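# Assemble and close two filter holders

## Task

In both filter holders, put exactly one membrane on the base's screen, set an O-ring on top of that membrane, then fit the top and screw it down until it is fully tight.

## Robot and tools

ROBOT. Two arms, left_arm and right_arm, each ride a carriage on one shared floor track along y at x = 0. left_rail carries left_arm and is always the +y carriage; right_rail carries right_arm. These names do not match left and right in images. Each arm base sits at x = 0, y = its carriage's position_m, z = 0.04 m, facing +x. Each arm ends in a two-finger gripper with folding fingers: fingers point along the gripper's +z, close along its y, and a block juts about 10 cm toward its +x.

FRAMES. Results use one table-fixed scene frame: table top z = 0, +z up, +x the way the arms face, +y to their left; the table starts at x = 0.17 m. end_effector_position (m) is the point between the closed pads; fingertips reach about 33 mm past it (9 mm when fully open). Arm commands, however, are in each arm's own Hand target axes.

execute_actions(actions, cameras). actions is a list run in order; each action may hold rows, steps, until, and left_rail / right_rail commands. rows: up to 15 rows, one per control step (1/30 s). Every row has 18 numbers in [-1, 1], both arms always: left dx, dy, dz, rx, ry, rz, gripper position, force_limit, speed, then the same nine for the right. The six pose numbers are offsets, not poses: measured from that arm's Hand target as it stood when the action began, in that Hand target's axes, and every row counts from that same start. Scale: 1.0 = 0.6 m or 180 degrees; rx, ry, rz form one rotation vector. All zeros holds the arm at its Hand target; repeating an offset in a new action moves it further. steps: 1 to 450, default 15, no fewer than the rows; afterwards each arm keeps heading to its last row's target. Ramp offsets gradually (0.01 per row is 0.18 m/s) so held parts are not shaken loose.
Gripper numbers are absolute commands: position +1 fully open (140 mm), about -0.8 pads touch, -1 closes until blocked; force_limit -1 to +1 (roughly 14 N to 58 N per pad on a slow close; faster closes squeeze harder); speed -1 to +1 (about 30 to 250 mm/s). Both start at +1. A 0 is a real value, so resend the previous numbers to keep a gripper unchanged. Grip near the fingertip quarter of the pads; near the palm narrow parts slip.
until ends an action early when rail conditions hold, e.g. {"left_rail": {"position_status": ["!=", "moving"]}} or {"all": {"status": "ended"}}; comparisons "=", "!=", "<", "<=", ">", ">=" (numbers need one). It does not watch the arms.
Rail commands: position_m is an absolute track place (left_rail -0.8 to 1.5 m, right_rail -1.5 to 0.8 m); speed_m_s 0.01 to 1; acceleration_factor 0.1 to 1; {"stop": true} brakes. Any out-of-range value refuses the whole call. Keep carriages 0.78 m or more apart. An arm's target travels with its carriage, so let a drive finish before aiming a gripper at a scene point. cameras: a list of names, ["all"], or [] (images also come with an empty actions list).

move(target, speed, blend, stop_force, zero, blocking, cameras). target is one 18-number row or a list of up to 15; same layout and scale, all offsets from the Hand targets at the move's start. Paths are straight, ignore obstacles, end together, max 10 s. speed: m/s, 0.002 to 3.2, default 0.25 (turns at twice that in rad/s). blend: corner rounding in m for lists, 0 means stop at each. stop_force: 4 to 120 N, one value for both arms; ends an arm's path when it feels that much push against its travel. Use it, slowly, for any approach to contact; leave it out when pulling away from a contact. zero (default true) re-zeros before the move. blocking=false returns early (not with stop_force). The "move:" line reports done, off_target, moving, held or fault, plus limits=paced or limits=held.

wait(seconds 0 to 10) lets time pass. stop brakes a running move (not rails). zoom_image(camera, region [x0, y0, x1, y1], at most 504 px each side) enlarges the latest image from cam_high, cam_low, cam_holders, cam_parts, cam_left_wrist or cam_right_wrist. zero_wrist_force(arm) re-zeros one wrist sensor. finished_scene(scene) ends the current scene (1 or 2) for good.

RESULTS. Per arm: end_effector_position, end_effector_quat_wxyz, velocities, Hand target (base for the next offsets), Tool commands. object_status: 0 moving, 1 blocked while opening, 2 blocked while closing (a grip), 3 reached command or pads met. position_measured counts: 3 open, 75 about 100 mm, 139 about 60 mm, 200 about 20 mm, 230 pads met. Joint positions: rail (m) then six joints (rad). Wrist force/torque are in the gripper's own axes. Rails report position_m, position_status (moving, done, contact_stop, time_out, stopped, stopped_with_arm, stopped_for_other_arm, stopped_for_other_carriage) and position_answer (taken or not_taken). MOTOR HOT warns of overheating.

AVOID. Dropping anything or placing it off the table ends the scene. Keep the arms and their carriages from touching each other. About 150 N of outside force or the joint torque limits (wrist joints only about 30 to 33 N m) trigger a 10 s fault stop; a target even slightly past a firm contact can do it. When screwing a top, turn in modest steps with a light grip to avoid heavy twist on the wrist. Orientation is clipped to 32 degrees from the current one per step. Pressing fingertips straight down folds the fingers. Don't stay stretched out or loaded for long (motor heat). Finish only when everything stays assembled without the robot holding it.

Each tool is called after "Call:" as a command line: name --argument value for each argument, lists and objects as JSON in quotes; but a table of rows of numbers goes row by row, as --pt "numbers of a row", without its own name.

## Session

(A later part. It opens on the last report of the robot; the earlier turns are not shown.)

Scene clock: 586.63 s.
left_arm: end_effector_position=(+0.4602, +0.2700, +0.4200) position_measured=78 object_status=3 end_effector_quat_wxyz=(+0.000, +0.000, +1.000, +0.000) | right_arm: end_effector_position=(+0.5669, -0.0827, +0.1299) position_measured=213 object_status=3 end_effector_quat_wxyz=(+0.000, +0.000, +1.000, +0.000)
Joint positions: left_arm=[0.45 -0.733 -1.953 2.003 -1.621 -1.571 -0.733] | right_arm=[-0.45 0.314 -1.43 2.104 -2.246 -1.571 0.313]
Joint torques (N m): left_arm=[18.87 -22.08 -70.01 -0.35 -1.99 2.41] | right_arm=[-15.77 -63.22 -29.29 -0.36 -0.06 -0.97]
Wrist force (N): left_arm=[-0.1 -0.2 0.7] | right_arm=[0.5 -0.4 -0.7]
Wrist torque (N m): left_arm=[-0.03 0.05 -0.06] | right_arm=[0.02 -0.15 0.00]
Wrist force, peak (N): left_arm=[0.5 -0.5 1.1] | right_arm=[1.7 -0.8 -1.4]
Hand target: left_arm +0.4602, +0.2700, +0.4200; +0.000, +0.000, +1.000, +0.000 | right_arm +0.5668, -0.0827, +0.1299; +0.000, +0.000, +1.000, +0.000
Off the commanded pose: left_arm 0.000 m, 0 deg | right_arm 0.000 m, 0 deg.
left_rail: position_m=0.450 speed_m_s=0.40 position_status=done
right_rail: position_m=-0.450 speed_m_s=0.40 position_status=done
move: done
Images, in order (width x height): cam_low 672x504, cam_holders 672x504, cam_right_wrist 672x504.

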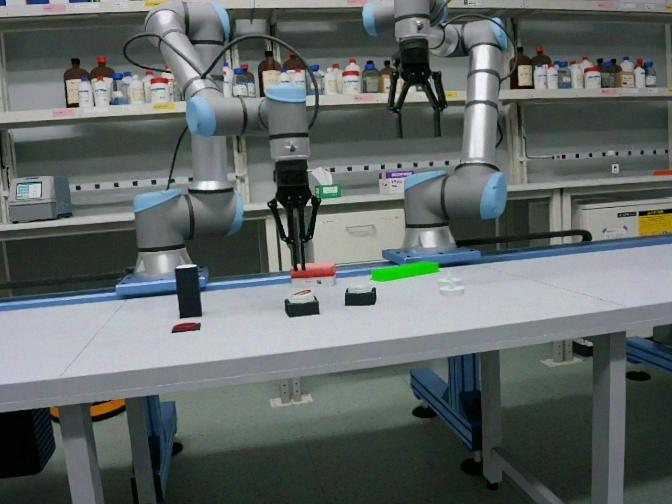

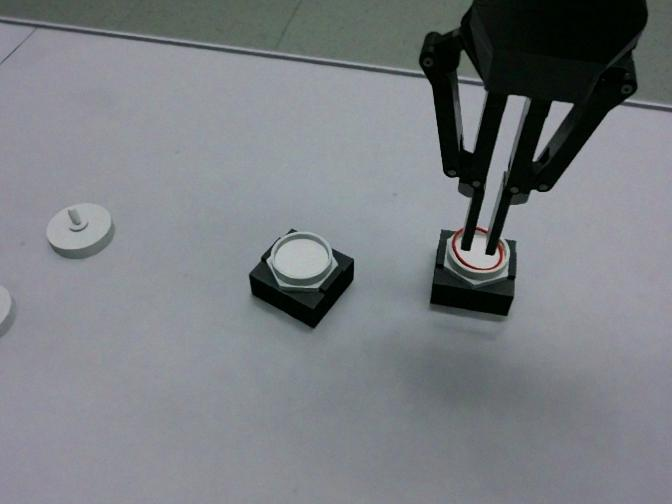

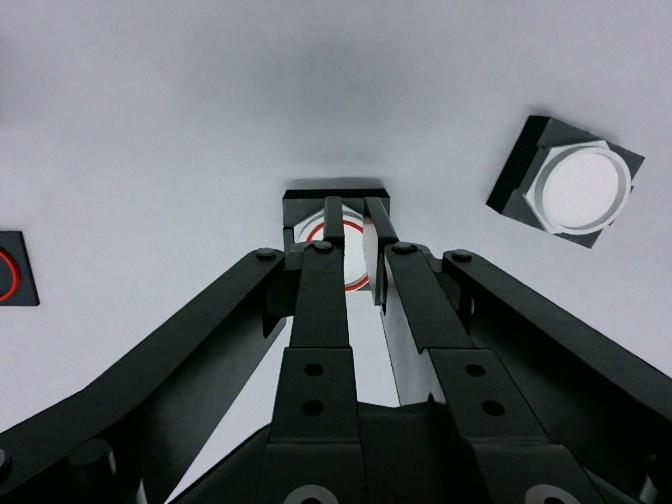

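Call:
move --pt "0 0 0 0 0 0 0.4 -1 -1 -0.0603 0.0578 0 0 0 0 -1 -1 -0.5" --pt "0 0 0 0 0 0 0.4 -1 -1 -0.0603 0.0578 0.0785 0 0 0 -1 -1 -0.5" --speed '[0.15,0.1]' --cameras '["cam_low"]'

Call:
move --target '[0,0,0,0,0,0,0.4,-1,-1,0,-0.018,0,0,0,0,-1,-1,-0.5]' --speed 0.01 --stop_force 4 --cameras '["cam_low", "cam_right_wrist", "cam_holders"]'

Call:
zoom_image --camera "cam_low" --region '[270, 260, 340, 330]'

Call:
zoom_image --camera "cam_right_wrist" --region '[235, 135, 365, 265]'

Scene clock: 600.23 s.
left_arm: end_effector_position=(+0.4602, +0.2700, +0.4200) position_measured=78 object_status=3 end_effector_quat_wxyz=(+0.000, +0.000, +1.000, +0.000) | right_arm: end_effector_position=(+0.6030, -0.0479, +0.0830) position_measured=232 object_status=3 end_effector_quat_wxyz=(+0.000, +0.000, +1.000, +0.000)
Joint positions: left_arm=[0.45 -0.733 -1.953 2.003 -1.621 -1.571 -0.733] | right_arm=[-0.45 0.345 -1.301 2.046 -2.317 -1.571 0.344]
Joint torques (N m): left_arm=[19.19 -23.21 -71.65 0.03 -1.66 1.4] | right_arm=[19.42 -46.54 -27.83 -9.07 -3.38 2.25]
Wrist force (N): left_arm=[0.3 -0.2 0.5] | right_arm=[0.4 -0.4 -0.4]
Wrist torque (N m): left_arm=[-0.05 -0.03 -0.06] | right_arm=[0.02 -0.06 -0.05]
Wrist force, peak (N): left_arm=[0.5 -0.9 0.8] | right_arm=[-0.2 -0.3 -2.7]
Hand target: left_arm +0.4602, +0.2700, +0.4200; +0.000, +0.000, +1.000, +0.000 | right_arm +0.6030, -0.0479, +0.0829; +0.000, +0.000, +1.000, +0.000
Off the commanded pose: left_arm 0.000 m, 0 deg | right_arm 0.000 m, 0 deg.
left_rail: position_m=0.450 speed_m_s=0.40 position_status=done
right_rail: position_m=-0.450 speed_m_s=0.40 position_status=done
move: done
Images, in order (width x height): cam_low 672x504.

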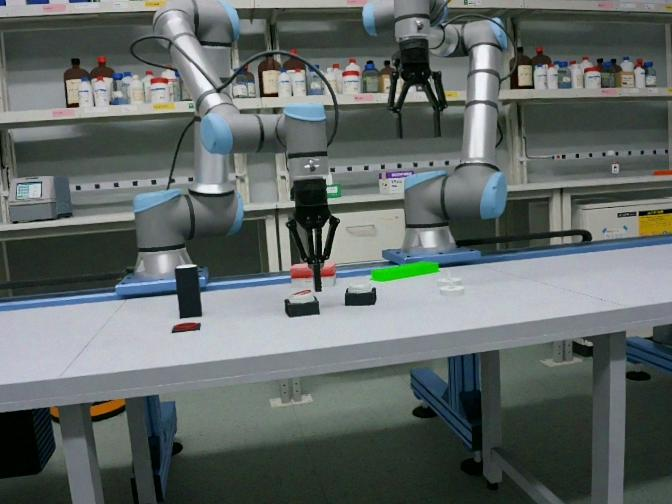

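Scene clock: 602.13 s.
left_arm: end_effector_position=(+0.4602, +0.2700, +0.4200) position_measured=78 object_status=3 end_effector_quat_wxyz=(+0.000, +0.000, +1.000, +0.000) | right_arm: end_effector_position=(+0.6030, -0.0588, +0.0829) position_measured=232 object_status=3 end_effector_quat_wxyz=(+0.000, +0.000, +1.000, +0.000)
Joint positions: left_arm=[0.45 -0.733 -1.953 2.003 -1.621 -1.571 -0.733] | right_arm=[-0.45 0.331 -1.309 2.058 -2.321 -1.571 0.33]
Joint torques (N m): left_arm=[17.53 -22.66 -69.95 -0.08 -1.62 1.83] | right_arm=[-16.9 -70.51 -27.77 -9.23 -1.79 -1.06]
Wrist force (N): left_arm=[-0.4 -0.4 0.3] | right_arm=[0.3 0.0 -0.4]
Wrist torque (N m): left_arm=[-0.08 0.11 -0.06] | right_arm=[0.04 -0.01 -0.03]
Wrist force, peak (N): left_arm=[-0.3 -0.3 1.3] | right_arm=[0.3 -0.5 -0.7]
Hand target: left_arm +0.4602, +0.2700, +0.4200; +0.000, +0.000, +1.000, +0.000 | right_arm +0.6030, -0.0588, +0.0829; +0.000, +0.000, +1.000, +0.000
Off the commanded pose: left_arm 0.000 m, 0 deg | right_arm 0.000 m, 0 deg.
left_rail: position_m=0.450 speed_m_s=0.40 position_status=done
right_rail: position_m=-0.450 speed_m_s=0.40 position_status=done
move: done
Images, in order (width x height): cam_low 672x504, cam_holders 672x504, cam_right_wrist 672x504.

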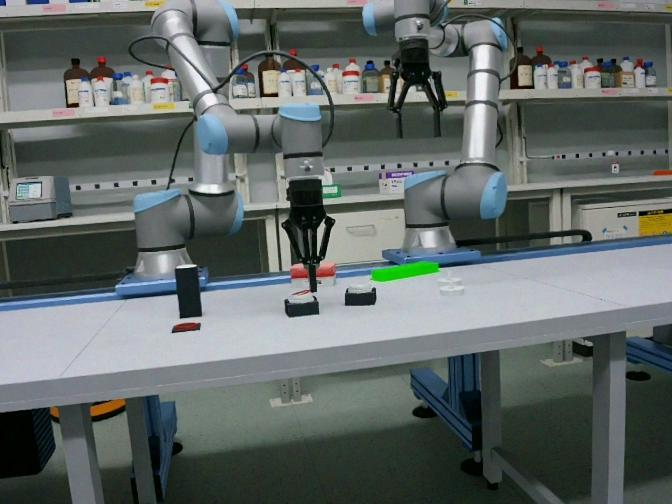

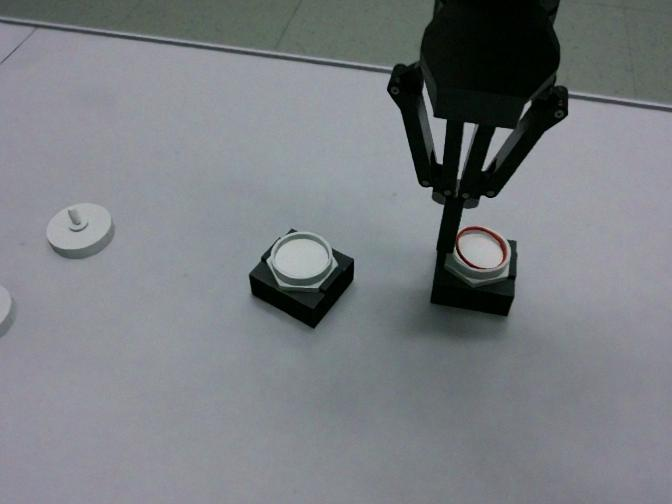

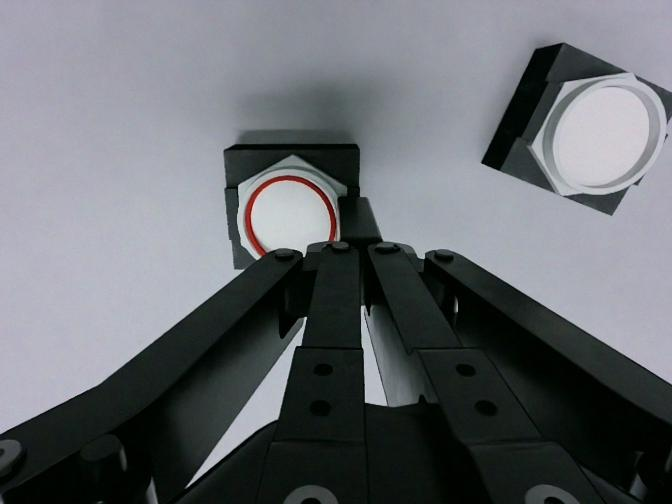

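Scaled by 7.200 from the camera's 672x504 image, which has a finer 960x720 frame.

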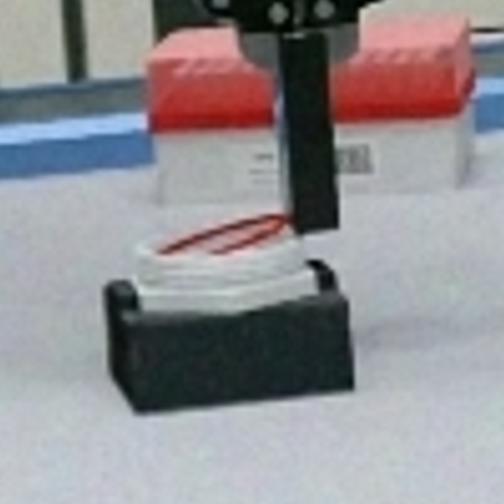

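Scaled by 3.877 from the camera's 672x504 image, which has a finer 960x720 frame.

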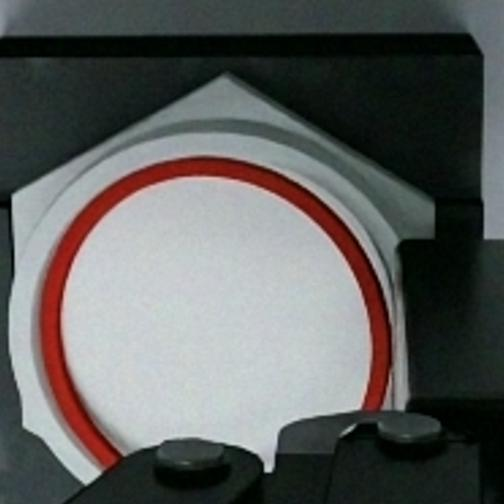

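Call:
move --target '[0,0,0,0,0,0,0.4,-1,-1,0,-0.010,0,0,0,0,-1,-1,-0.5]' --speed 0.01 --stop_force 4 --cameras '["cam_low", "cam_right_wrist", "cam_holders"]'

Call:
zoom_image --camera "cam_low" --region '[270, 260, 340, 330]'

Call:
zoom_image --camera "cam_right_wrist" --region '[235, 135, 365, 265]'

Scene clock: 608.97 s.
left_arm: end_effector_position=(+0.4602, +0.2700, +0.4200) position_measured=78 object_status=3 end_effector_quat_wxyz=(+0.000, +0.000, +1.000, +0.000) | right_arm: end_effector_position=(+0.6030, -0.0648, +0.0829) position_measured=232 object_status=3 end_effector_quat_wxyz=(+0.000, +0.000, +1.000, +0.000)
Joint positions: left_arm=[0.45 -0.733 -1.953 2.003 -1.621 -1.571 -0.733] | right_arm=[-0.45 0.323 -1.313 2.064 -2.322 -1.571 0.322]
Joint torques (N m): left_arm=[17.43 -23.02 -71.2 -0.39 -1.33 2.46] | right_arm=[-16.96 -71.39 -27.36 -9.27 2.37 -1.92]
Wrist force (N): left_arm=[-0.3 -0.7 0.5] | right_arm=[0.4 0.1 -0.6]
Wrist torque (N m): left_arm=[-0.14 0.10 -0.06] | right_arm=[0.01 -0.05 0.12]
Wrist force, peak (N): left_arm=[0.0 -0.4 1.2] | right_arm=[0.7 0.1 -0.5]
Hand target: left_arm +0.4602, +0.2700, +0.4200; +0.000, +0.000, +1.000, +0.000 | right_arm +0.6030, -0.0648, +0.0829; +0.000, +0.000, +1.000, +0.000
Off the commanded pose: left_arm 0.000 m, 0 deg | right_arm 0.000 m, 0 deg.
left_rail: position_m=0.450 speed_m_s=0.40 position_status=done
right_rail: position_m=-0.450 speed_m_s=0.40 position_status=done
move: done
Images, in order (width x height): cam_low 672x504, cam_holders 672x504, cam_right_wrist 672x504.

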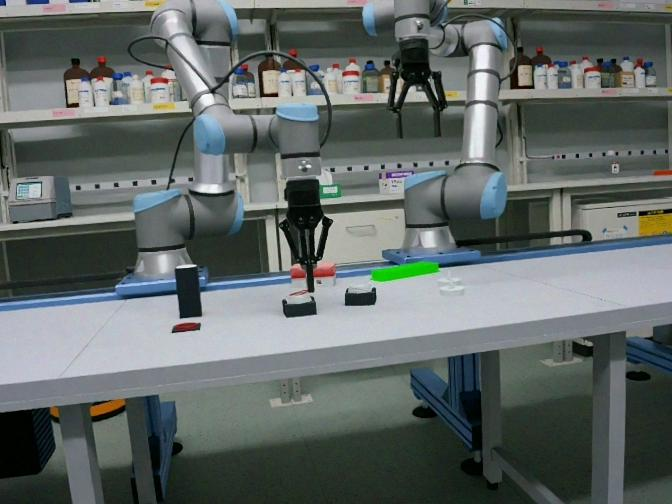

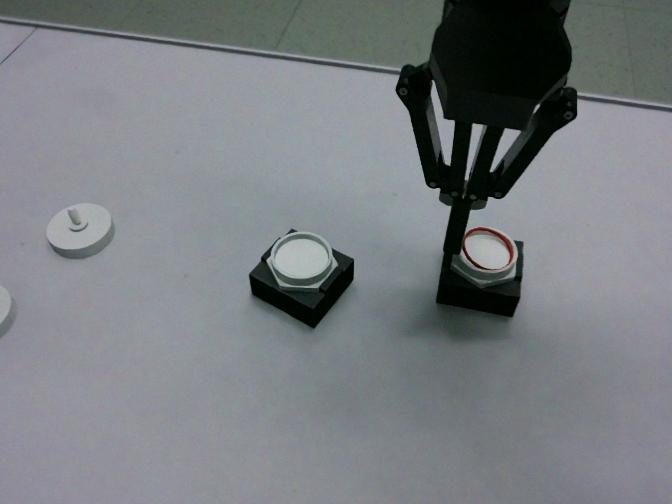

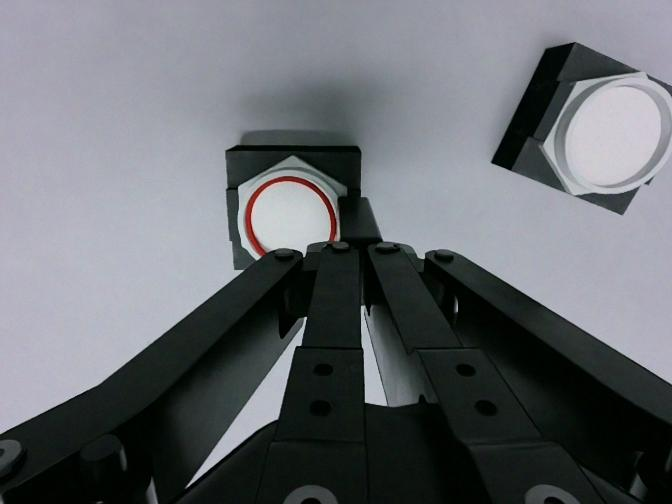

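Scaled by 7.200 from the camera's 672x504 image, which has a finer 960x720 frame.

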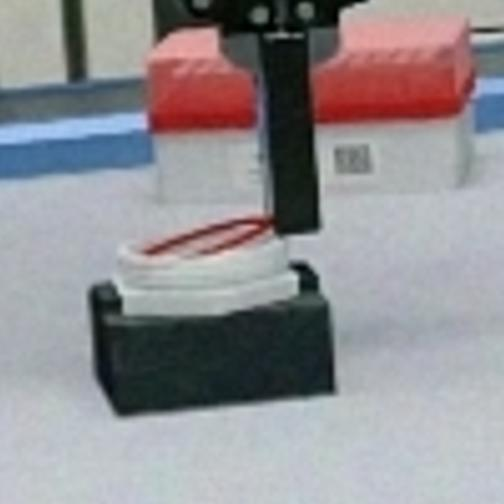

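Scaled by 3.877 from the camera's 672x504 image, which has a finer 960x720 frame.

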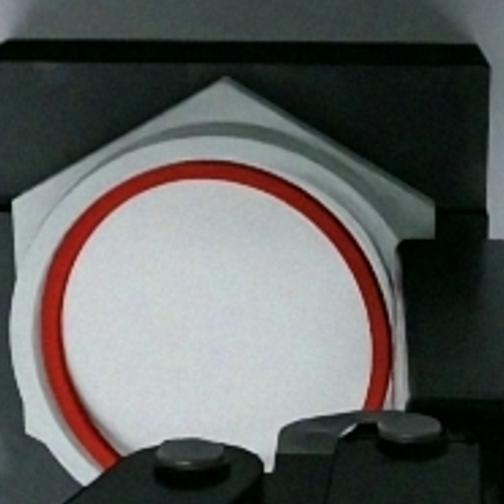

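Call:
move --pt "0 0 0 0 0 0 0.4 -1 -1 0 0.006 0 0 0 0 -1 -1 -0.5" --pt "0 0 0 0 0 0 0.4 -1 -1 0.01 0.09 -0.05 0 0 0 -1 -1 -0.5" --speed '[0.05,0.15]' --cameras '["cam_right_wrist"]'

Call:
zoom_image --camera "cam_right_wrist" --region '[100, 130, 260, 290]'

Scene clock: 622.03 s.
left_arm: end_effector_position=(+0.4602, +0.2700, +0.4200) position_measured=78 object_status=3 end_effector_quat_wxyz=(+0.000, +0.000, +1.000, +0.000) | right_arm: end_effector_position=(+0.5969, -0.0109, +0.1129) position_measured=232 object_status=3 end_effector_quat_wxyz=(+0.000, +0.000, +1.000, +0.000)
Joint positions: left_arm=[0.45 -0.733 -1.953 2.003 -1.621 -1.571 -0.733] | right_arm=[-0.45 0.397 -1.313 1.994 -2.253 -1.571 0.396]
Joint torques (N m): left_arm=[19 -24.33 -70.68 -0.17 -1.95 1.75] | right_arm=[16.14 -47.85 -53.91 -0.47 -3.27 2.47]
Wrist force (N): left_arm=[-0.2 -0.4 0.6] | right_arm=[0.4 -0.1 -0.8]
Wrist torque (N m): left_arm=[-0.07 0.08 -0.06] | right_arm=[0.11 -0.10 -0.10]
Wrist force, peak (N): left_arm=[0.2 -1.0 0.8] | right_arm=[0.9 1.4 -1.5]
Hand target: left_arm +0.4602, +0.2700, +0.4200; +0.000, +0.000, +1.000, +0.000 | right_arm +0.5969, -0.0108, +0.1129; +0.000, +0.000, +1.000, +0.000
Off the commanded pose: left_arm 0.000 m, 0 deg | right_arm 0.000 m, 0 deg.
left_rail: position_m=0.450 speed_m_s=0.40 position_status=done
right_rail: position_m=-0.450 speed_m_s=0.40 position_status=done
move: done
Images, in order (width x height): cam_right_wrist 672x504.

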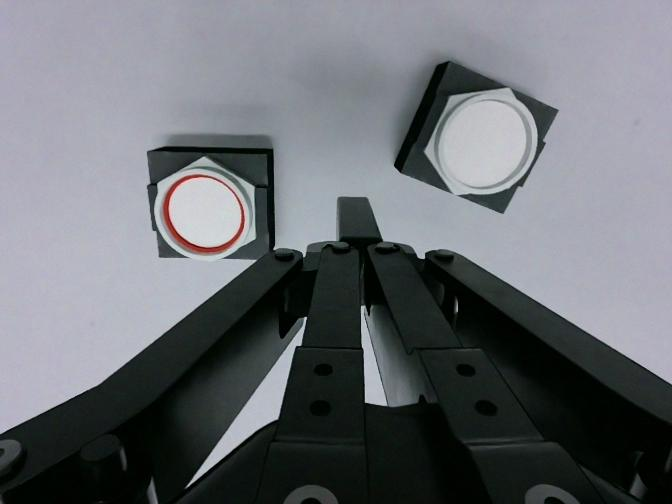

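Scaled by 3.150 from the camera's 672x504 image, which has a finer 960x720 frame.

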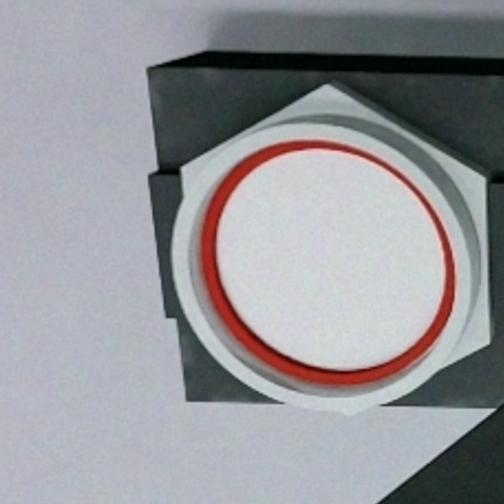

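Call:
zoom_image --camera "cam_right_wrist" --region '[145, 160, 265, 270]'

Call:
execute_actions --actions '[]' --cameras '["cam_holders", "cam_low", "cam_left_wrist"]'

Call:
zoom_image --camera "cam_holders" --region '[420, 200, 540, 310]'

Call:
zoom_image --camera "cam_low" --region '[275, 270, 335, 325]'

Scaled by 4.200 from the camera's 672x504 image, which has a finer 960x720 frame.

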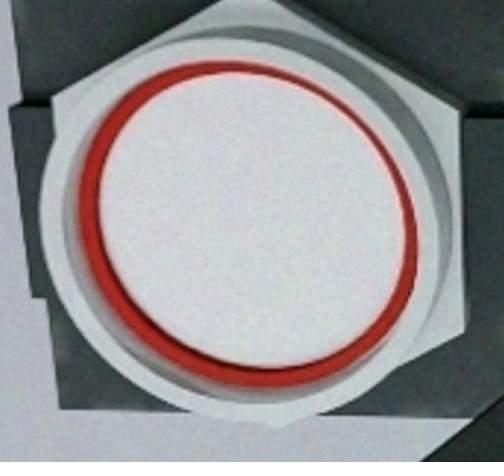

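Scene clock: 629.20 s.
left_arm: end_effector_position=(+0.4602, +0.2700, +0.4200) position_measured=78 object_status=3 end_effector_quat_wxyz=(+0.000, +0.000, +1.000, +0.000) | right_arm: end_effector_position=(+0.5969, -0.0108, +0.1129) position_measured=232 object_status=3 end_effector_quat_wxyz=(+0.000, +0.000, +1.000, +0.000)
Joint positions: left_arm=[0.45 -0.733 -1.953 2.003 -1.621 -1.571 -0.733] | right_arm=[-0.45 0.397 -1.313 1.994 -2.253 -1.571 0.396]
Joint velocities: within noise
Joint torques (N m): left_arm=[16.76 -22.96 -70.19 -0.43 -1.29 2.09] | right_arm=[18.25 -48.7 -54.7 -0.26 -3.34 2.32]
Wrist force (N): left_arm=[0.1 -0.4 0.9] | right_arm=[0.6 0.0 -0.9]
Wrist torque (N m): left_arm=[-0.08 0.01 -0.07] | right_arm=[0.13 -0.15 -0.10]
Wrist force, peak (N): left_arm=[-0.6 -0.6 1.2] | right_arm=[0.7 -0.3 -1.1]
Hand target: left_arm +0.4602, +0.2700, +0.4200; +0.000, +0.000, +1.000, +0.000 | right_arm +0.5969, -0.0108, +0.1129; +0.000, +0.000, +1.000, +0.000
Tool commands: left_gripper/position=+0.4 left_gripper/force_limit=-1.0 left_gripper/speed=-1.0 right_gripper/position=-1.0 right_gripper/force_limit=-1.0 right_gripper/speed=-0.5
Off the commanded pose: left_arm 0.000 m, 0 deg | right_arm 0.000 m, 0 deg.
left_rail: position_m=0.450 speed_m_s=0.40 position_status=done
right_rail: position_m=-0.450 speed_m_s=0.40 position_status=done
Images, in order (width x height): cam_low 672x504, cam_holders 672x504, cam_left_wrist 672x504.

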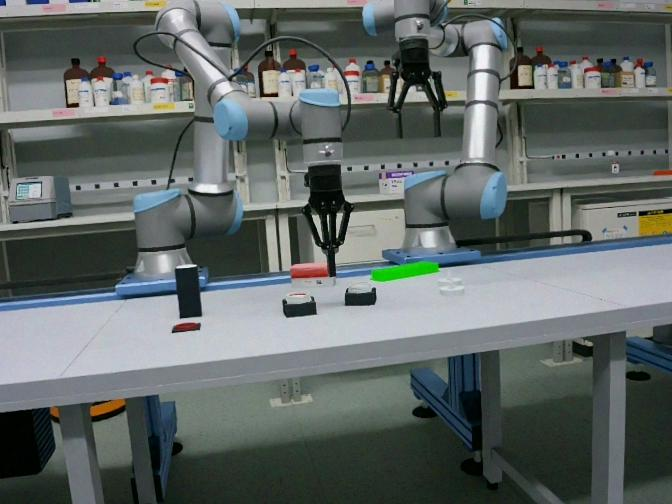

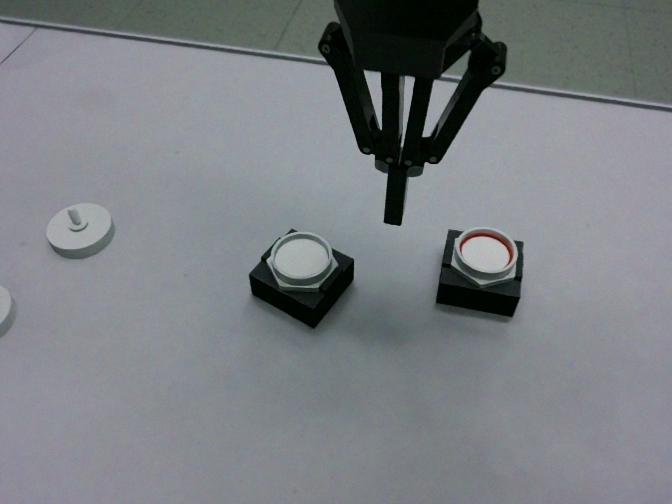

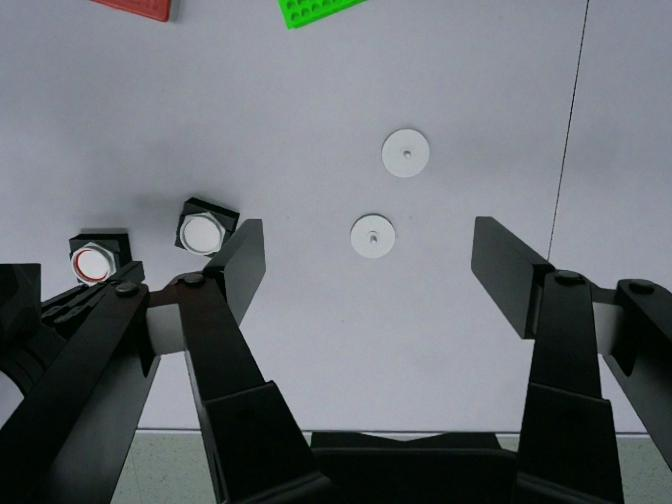

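Scaled by 4.200 from the camera's 672x504 image, which has a finer 960x720 frame.

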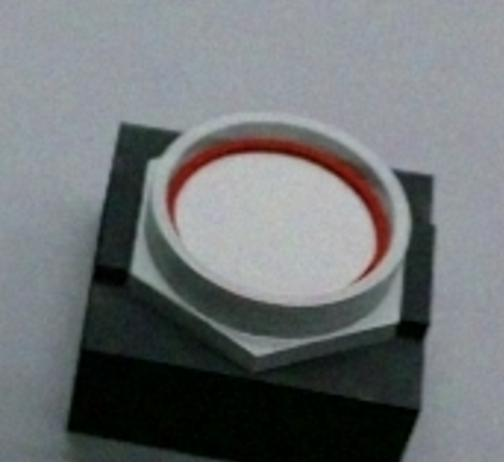

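Scaled by 8.400 from the camera's 672x504 image, which has a finer 960x720 frame.

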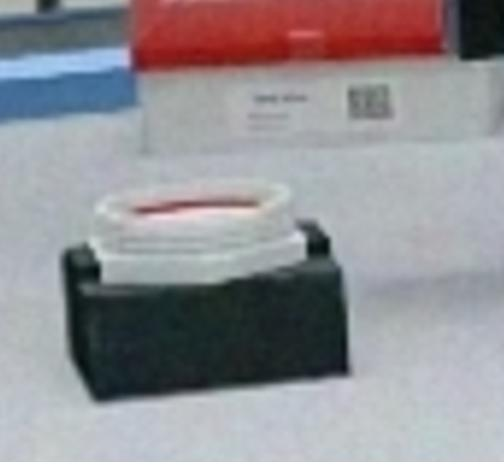

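Call:
execute_actions --actions '[]' --cameras '["cam_holders", "cam_low", "cam_parts", "cam_left_wrist", "cam_right_wrist"]'

Scene clock: 653.87 s.
left_arm: end_effector_position=(+0.4602, +0.2700, +0.4200) position_measured=78 object_status=3 end_effector_quat_wxyz=(+0.000, +0.000, +1.000, +0.000) | right_arm: end_effector_position=(+0.5969, -0.0108, +0.1129) position_measured=232 object_status=3 end_effector_quat_wxyz=(+0.000, +0.000, +1.000, +0.000)
Joint positions: left_arm=[0.45 -0.733 -1.953 2.003 -1.621 -1.571 -0.733] | right_arm=[-0.45 0.397 -1.313 1.994 -2.253 -1.571 0.396]
Joint velocities: within noise
Joint torques (N m): left_arm=[18.98 -24.69 -70.49 -0.29 -1.77 2.18] | right_arm=[18.24 -49.03 -54.1 -0.18 -3.49 2.35]
Wrist force (N): left_arm=[0.2 -0.2 0.3] | right_arm=[0.6 -0.1 -1.0]
Wrist torque (N m): left_arm=[-0.04 -0.02 -0.06] | right_arm=[0.10 -0.16 -0.10]
Wrist force, peak (N): left_arm=[0.2 -0.4 1.2] | right_arm=[0.8 -0.2 -1.1]
Hand target: left_arm +0.4602, +0.2700, +0.4200; +0.000, +0.000, +1.000, +0.000 | right_arm +0.5969, -0.0108, +0.1129; +0.000, +0.000, +1.000, +0.000
Tool commands: left_gripper/position=+0.4 left_gripper/force_limit=-1.0 left_gripper/speed=-1.0 right_gripper/position=-1.0 right_gripper/force_limit=-1.0 right_gripper/speed=-0.5
Off the commanded pose: left_arm 0.000 m, 0 deg | right_arm 0.000 m, 0 deg.
left_rail: position_m=0.450 speed_m_s=0.40 position_status=done
right_rail: position_m=-0.450 speed_m_s=0.40 position_status=done
Images, in order (width x height): cam_low 672x504, cam_holders 672x504, cam_parts 672x504, cam_left_wrist 672x504, cam_right_wrist 672x504.

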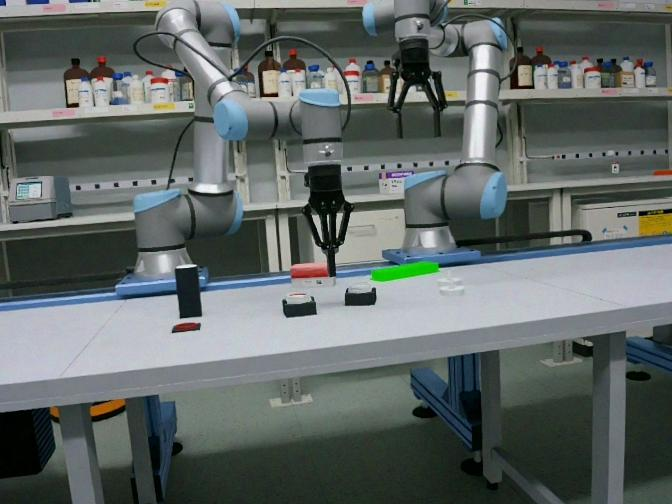

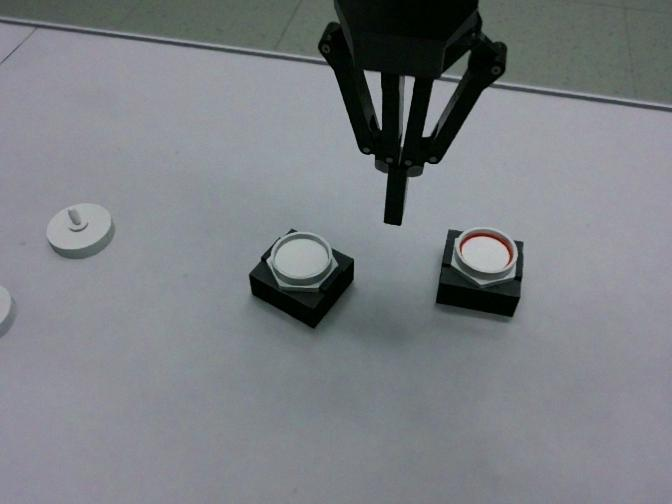

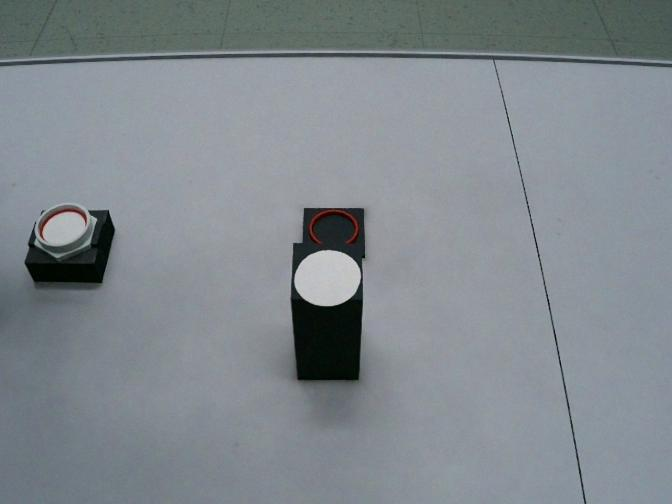

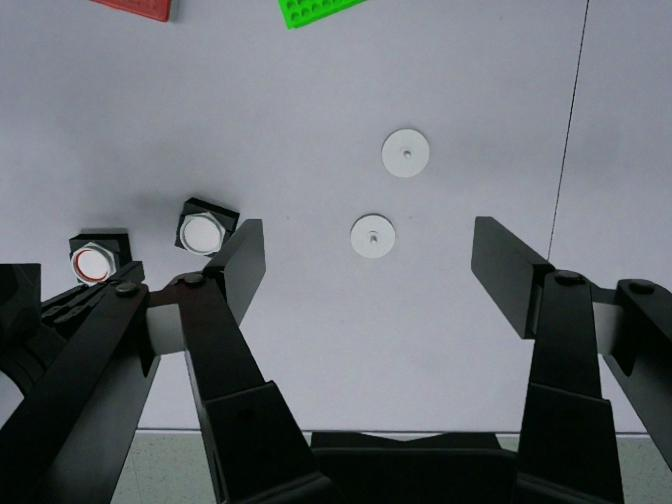

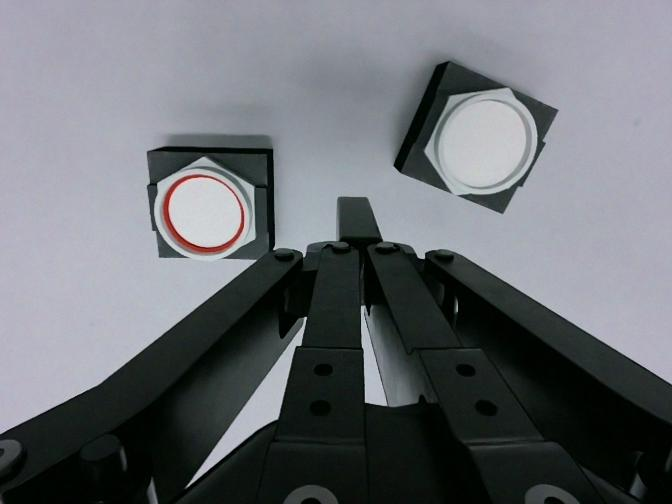

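Call:
move --pt "0 0 0 0 0 0 0.4 -1 -1 -0.0552 -0.532 -0.02 0 0 0 -1 -1 -0.5" --pt "0 0 0 0 0 0 0.4 -1 -1 -0.0552 -0.532 0.0965 0 0 0 -1 -1 -0.5" --speed 0.3 --blend '[0.02,0]'

Call:
move --target '[0,0,0,0,0,0,0.4,-1,-1,0,0,0.028,0,0,0,-1,-1,-0.5]' --speed 0.012 --stop_force 4 --cameras '["cam_right_wrist", "cam_parts"]'

Scene clock: 668.47 s.
left_arm: end_effector_position=(+0.4602, +0.2700, +0.4200) position_measured=78 object_status=3 end_effector_quat_wxyz=(+0.000, +0.000, +1.000, +0.000) | right_arm: end_effector_position=(+0.6303, -0.3299, +0.0549) position_measured=232 object_status=3 end_effector_quat_wxyz=(+0.000, +0.000, +1.000, +0.000)
Joint positions: left_arm=[0.45 -0.733 -1.953 2.003 -1.621 -1.571 -0.733] | right_arm=[-0.45 -0.087 -1.378 2.221 -2.414 -1.57 -0.088]
Joint torques (N m): left_arm=[18.11 -22.13 -71.86 -0.07 -1.83 1.67] | right_arm=[-15.48 -38.94 -24.99 -9.46 2.65 -2.16]
Wrist force (N): left_arm=[-0.7 -0.6 0.7] | right_arm=[0.0 0.1 -1.3]
Wrist torque (N m): left_arm=[-0.13 0.17 -0.06] | right_arm=[0.07 -0.06 0.08]
Wrist force, peak (N): left_arm=[0.2 -0.7 1.2] | right_arm=[-0.4 -2.5 -3.7]
Hand target: left_arm +0.4602, +0.2700, +0.4200; +0.000, +0.000, +1.000, +0.000 | right_arm +0.6304, -0.3299, +0.0549; +0.000, +0.000, +1.000, +0.000
Off the commanded pose: left_arm 0.000 m, 0 deg | right_arm 0.000 m, 0 deg.
left_rail: position_m=0.450 speed_m_s=0.40 position_status=done
right_rail: position_m=-0.450 speed_m_s=0.40 position_status=done
move: done

Scene clock: 670.77 s.
left_arm: end_effector_position=(+0.4602, +0.2700, +0.4200) position_measured=78 object_status=3 end_effector_quat_wxyz=(+0.000, +0.000, +1.000, +0.000) | right_arm: end_effector_position=(+0.6304, -0.3299, +0.0434) position_measured=232 object_status=3 end_effector_quat_wxyz=(+0.000, +0.000, +1.000, +0.000)
Joint positions: left_arm=[0.45 -0.733 -1.953 2.003 -1.621 -1.571 -0.733] | right_arm=[-0.45 -0.087 -1.36 2.228 -2.439 -1.57 -0.088]
Joint torques (N m): left_arm=[18.73 -23.87 -70.1 -0.06 -1.41 2.04] | right_arm=[-14.22 -60.71 -46.54 -0.43 2.91 -1.52]
Wrist force (N): left_arm=[0.1 -0.6 0.7] | right_arm=[1.2 1.3 -5.2]
Wrist torque (N m): left_arm=[-0.14 0.01 -0.06] | right_arm=[0.06 0.00 0.06]
Wrist force, peak (N): left_arm=[-0.2 -0.7 1.1] | right_arm=[1.6 2.3 -10.4]
Hand target: left_arm +0.4602, +0.2700, +0.4200; +0.000, +0.000, +1.000, +0.000 | right_arm +0.6304, -0.3299, +0.0434; +0.000, +0.000, +1.000, +0.000 (not the last commanded pose)
Off the commanded pose: left_arm 0.000 m, 0 deg | right_arm 0.005 m, 0 deg.
left_rail: position_m=0.450 speed_m_s=0.40 position_status=done
right_rail: position_m=-0.450 speed_m_s=0.40 position_status=done
move: contact (right_arm)
Images, in order (width x height): cam_parts 672x504, cam_right_wrist 672x504.

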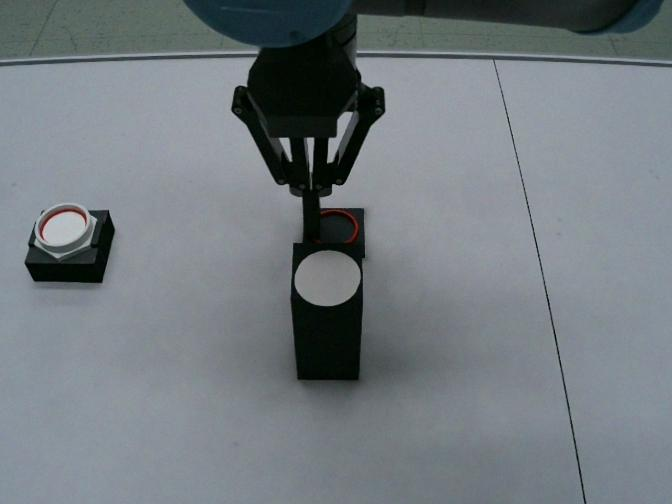

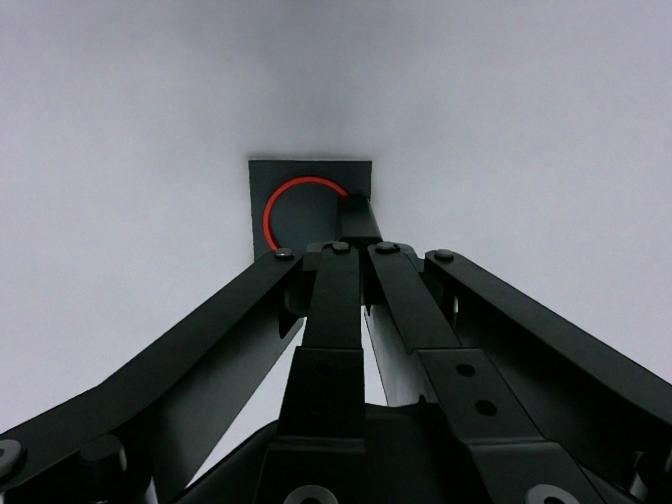

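Call:
move --pt "0 0 0 0 0 0 0.4 -1 -1 0 0 -0.00667 0 0 0 -1 -1 -0.5" --pt "0 0 0 0 0 0 0.4 -1 -1 0 0 -0.00667 0 0 0 -0.594 -1 -0.5" --pt "0 0 0 0 0 0 0.4 -1 -1 0 0 0.0028 0 0 0 -0.594 -1 -0.5" --pt "0 0 0 0 0 0 0.4 -1 -1 0 0 0.0028 0 0 0 -1 -1 -1" --speed '[0.03,0.03,0.01,0.01]' --cameras '["cam_right_wrist"]'

Scene clock: 683.73 s.
left_arm: end_effector_position=(+0.4602, +0.2700, +0.4200) position_measured=78 object_status=3 end_effector_quat_wxyz=(+0.000, +0.000, +1.000, +0.000) | right_arm: end_effector_position=(+0.6304, -0.3299, +0.0417) position_measured=225 object_status=2 end_effector_quat_wxyz=(+0.000, +0.000, +1.000, +0.000)
Joint positions: left_arm=[0.45 -0.733 -1.953 2.003 -1.621 -1.571 -0.733] | right_arm=[-0.45 -0.087 -1.358 2.229 -2.443 -1.57 -0.088]
Joint torques (N m): left_arm=[18.72 -21.68 -72.42 -0.34 -1.81 1.72] | right_arm=[-12.71 -38.18 -22.74 -9.19 2.73 -1.86]
Wrist force (N): left_arm=[0.4 -0.4 0.5] | right_arm=[0.1 0.2 -0.8]
Wrist torque (N m): left_arm=[-0.08 -0.07 -0.07] | right_arm=[0.10 -0.04 0.06]
Wrist force, peak (N): left_arm=[-0.7 -0.7 1.0] | right_arm=[1.3 1.3 -5.4]
Hand target: left_arm +0.4602, +0.2700, +0.4200; +0.000, +0.000, +1.000, +0.000 | right_arm +0.6304, -0.3299, +0.0417; +0.000, +0.000, +1.000, +0.000
Off the commanded pose: left_arm 0.000 m, 0 deg | right_arm 0.000 m, 0 deg.
left_rail: position_m=0.450 speed_m_s=0.40 position_status=done
right_rail: position_m=-0.450 speed_m_s=0.40 position_status=done
move: done
Images, in order (width x height): cam_right_wrist 672x504.

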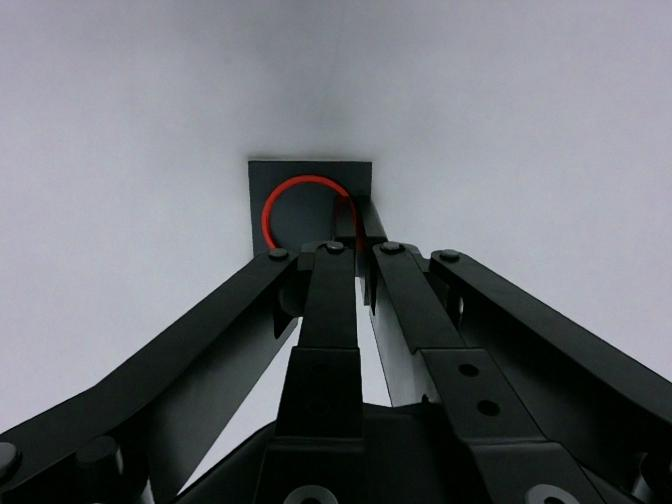

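Call:
move --pt "0 0 0 0 0 0 0.4 -1 -1 0 0 -0.05 0 0 0 -1 -1 -1" --pt "0 0.1167 0 0 0 0 0.4 -1 -1 0.1157 0.692 -0.13 0 0 0 -1 -1 -1" --speed '[0.05,0.25]' --blend '[0.01,0]' --cameras '["cam_right_wrist", "cam_left_wrist", "cam_low"]'

Call:
zoom_image --camera "cam_right_wrist" --region '[200, 80, 452, 270]'

Scene clock: 695.37 s.
left_arm: end_effector_position=(+0.4602, +0.3400, +0.4200) position_measured=78 object_status=3 end_effector_quat_wxyz=(+0.000, +0.000, +1.000, +0.000) | right_arm: end_effector_position=(+0.5606, +0.0851, +0.1198) position_measured=225 object_status=2 end_effector_quat_wxyz=(+0.000, +0.000, +1.000, +0.000)
Joint positions: left_arm=[0.45 -0.612 -1.993 2.026 -1.604 -1.571 -0.612] | right_arm=[-0.45 0.535 -1.272 1.923 -2.222 -1.571 0.535]
Joint torques (N m): left_arm=[16.69 -22.65 -39.82 -0.24 -1.64 2.32] | right_arm=[16.95 -53.95 -55.21 -0.25 -2.52 2.95]
Wrist force (N): left_arm=[-0.7 -0.3 1.0] | right_arm=[-0.4 -0.1 -0.9]
Wrist torque (N m): left_arm=[-0.07 0.18 -0.06] | right_arm=[-0.01 0.10 -0.04]
Wrist force, peak (N): left_arm=[-0.2 -0.4 1.3] | right_arm=[-0.9 -2.5 -1.8]
Hand target: left_arm +0.4602, +0.3400, +0.4200; +0.000, +0.000, +1.000, +0.000 | right_arm +0.5606, +0.0852, +0.1198; +0.000, +0.000, +1.000, +0.000
Off the commanded pose: left_arm 0.000 m, 0 deg | right_arm 0.000 m, 0 deg.
left_rail: position_m=0.450 speed_m_s=0.40 position_status=done
right_rail: position_m=-0.450 speed_m_s=0.40 position_status=done
move: done
Images, in order (width x height): cam_low 672x504, cam_left_wrist 672x504, cam_right_wrist 672x504.

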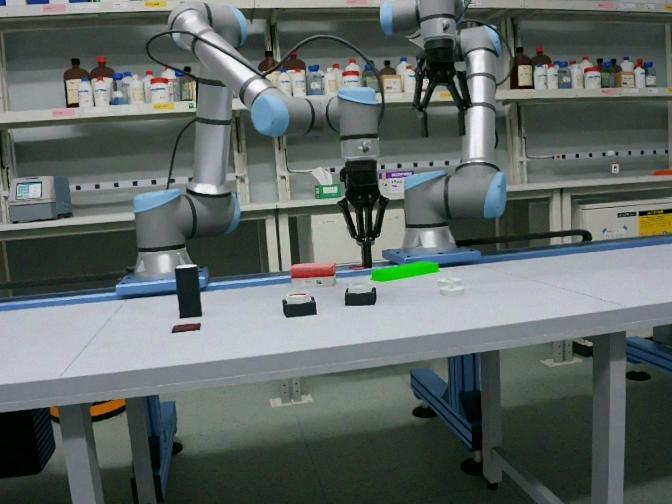

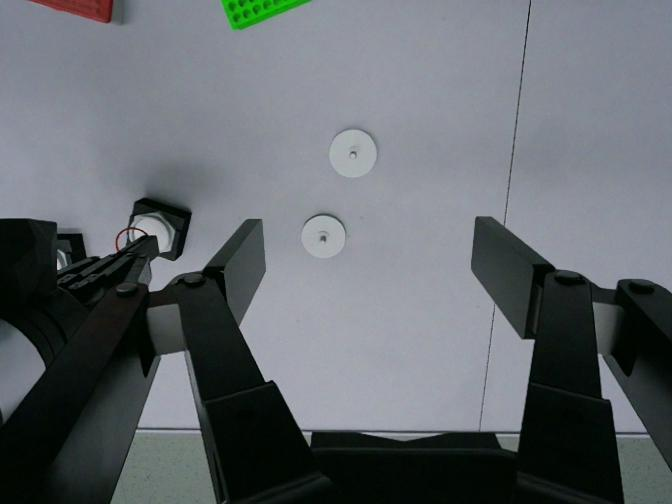

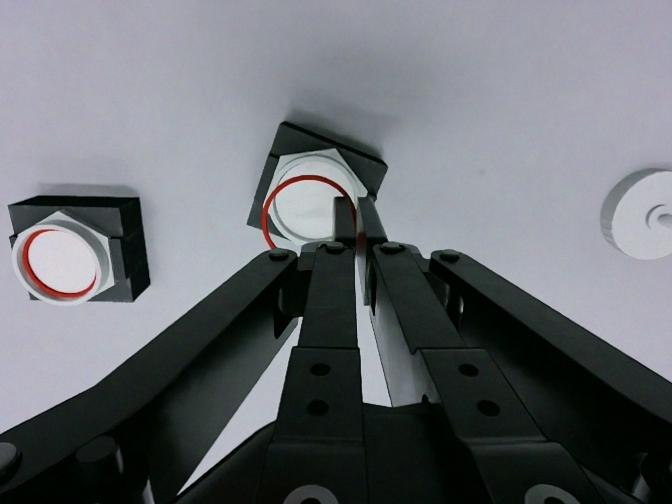

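Scaled by 2.000 from the camera's 672x504 image, which has a finer 960x720 frame.

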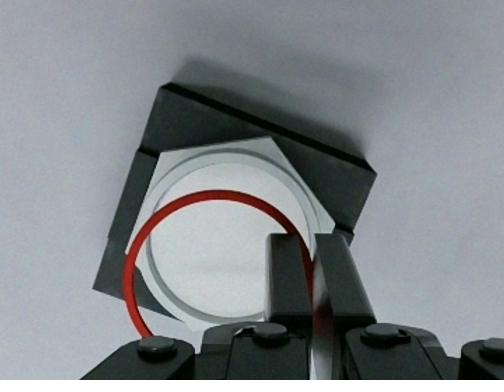

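Call:
move --target '[0,0,0,0,0,0,0.4,-1,-1,0.0052,0.0028,0.0397,0,0,0,-1,-1,-1]' --speed 0.08 --cameras '["cam_right_wrist"]'

Call:
zoom_image --camera "cam_right_wrist" --region '[220, 100, 420, 250]'

Scene clock: 706.40 s.
left_arm: end_effector_position=(+0.4602, +0.3400, +0.4200) position_measured=78 object_status=3 end_effector_quat_wxyz=(+0.000, +0.000, +1.000, +0.000) | right_arm: end_effector_position=(+0.5575, +0.0869, +0.0961) position_measured=225 object_status=2 end_effector_quat_wxyz=(+0.000, +0.000, +1.000, +0.000)
Joint positions: left_arm=[0.45 -0.612 -1.993 2.026 -1.604 -1.571 -0.612] | right_arm=[-0.45 0.54 -1.248 1.941 -2.265 -1.571 0.539]
Joint torques (N m): left_arm=[19.7 -20.48 -40.7 -0.42 -1.97 1.94] | right_arm=[17.94 -53.58 -29.68 -9.13 -2.62 2.43]
Wrist force (N): left_arm=[-0.5 -0.6 1.0] | right_arm=[-0.3 0.1 -0.7]
Wrist torque (N m): left_arm=[-0.13 0.12 -0.06] | right_arm=[0.07 0.07 -0.06]
Wrist force, peak (N): left_arm=[0.1 -0.3 1.4] | right_arm=[-0.7 0.2 -2.0]
Hand target: left_arm +0.4602, +0.3400, +0.4200; +0.000, +0.000, +1.000, +0.000 | right_arm +0.5575, +0.0869, +0.0960; +0.000, +0.000, +1.000, +0.000
Off the commanded pose: left_arm 0.000 m, 0 deg | right_arm 0.000 m, 0 deg.
left_rail: position_m=0.450 speed_m_s=0.40 position_status=done
right_rail: position_m=-0.450 speed_m_s=0.40 position_status=done
move: done
Images, in order (width x height): cam_right_wrist 672x504.

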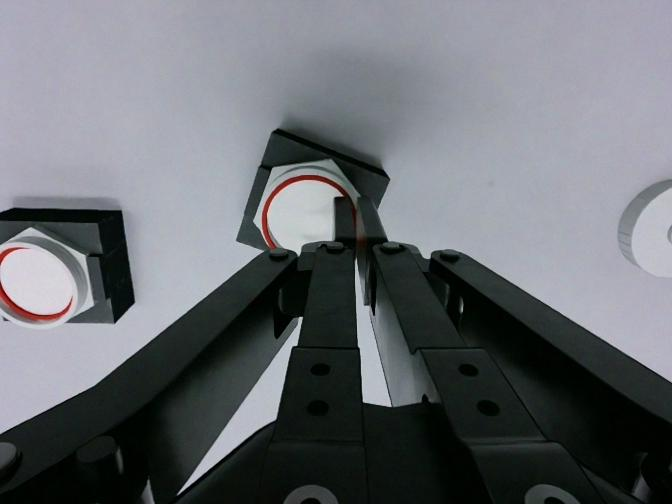

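Scaled by 2.520 from the camera's 672x504 image, which has a finer 960x720 frame.

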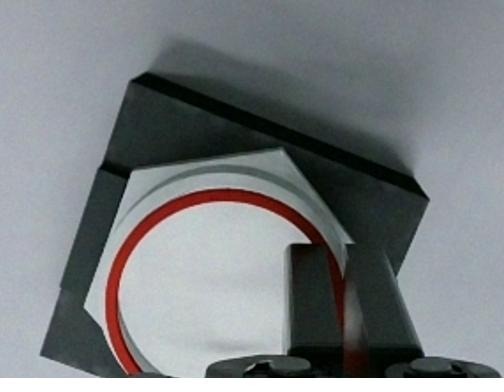

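Call:
zoom_image --camera "cam_right_wrist" --region '[240, 150, 360, 240]'

Scaled by 4.200 from the camera's 672x504 image, which has a finer 960x720 frame.

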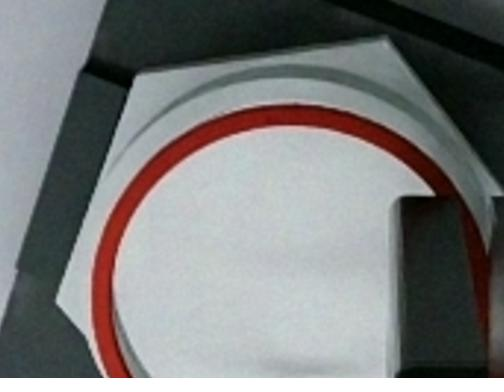

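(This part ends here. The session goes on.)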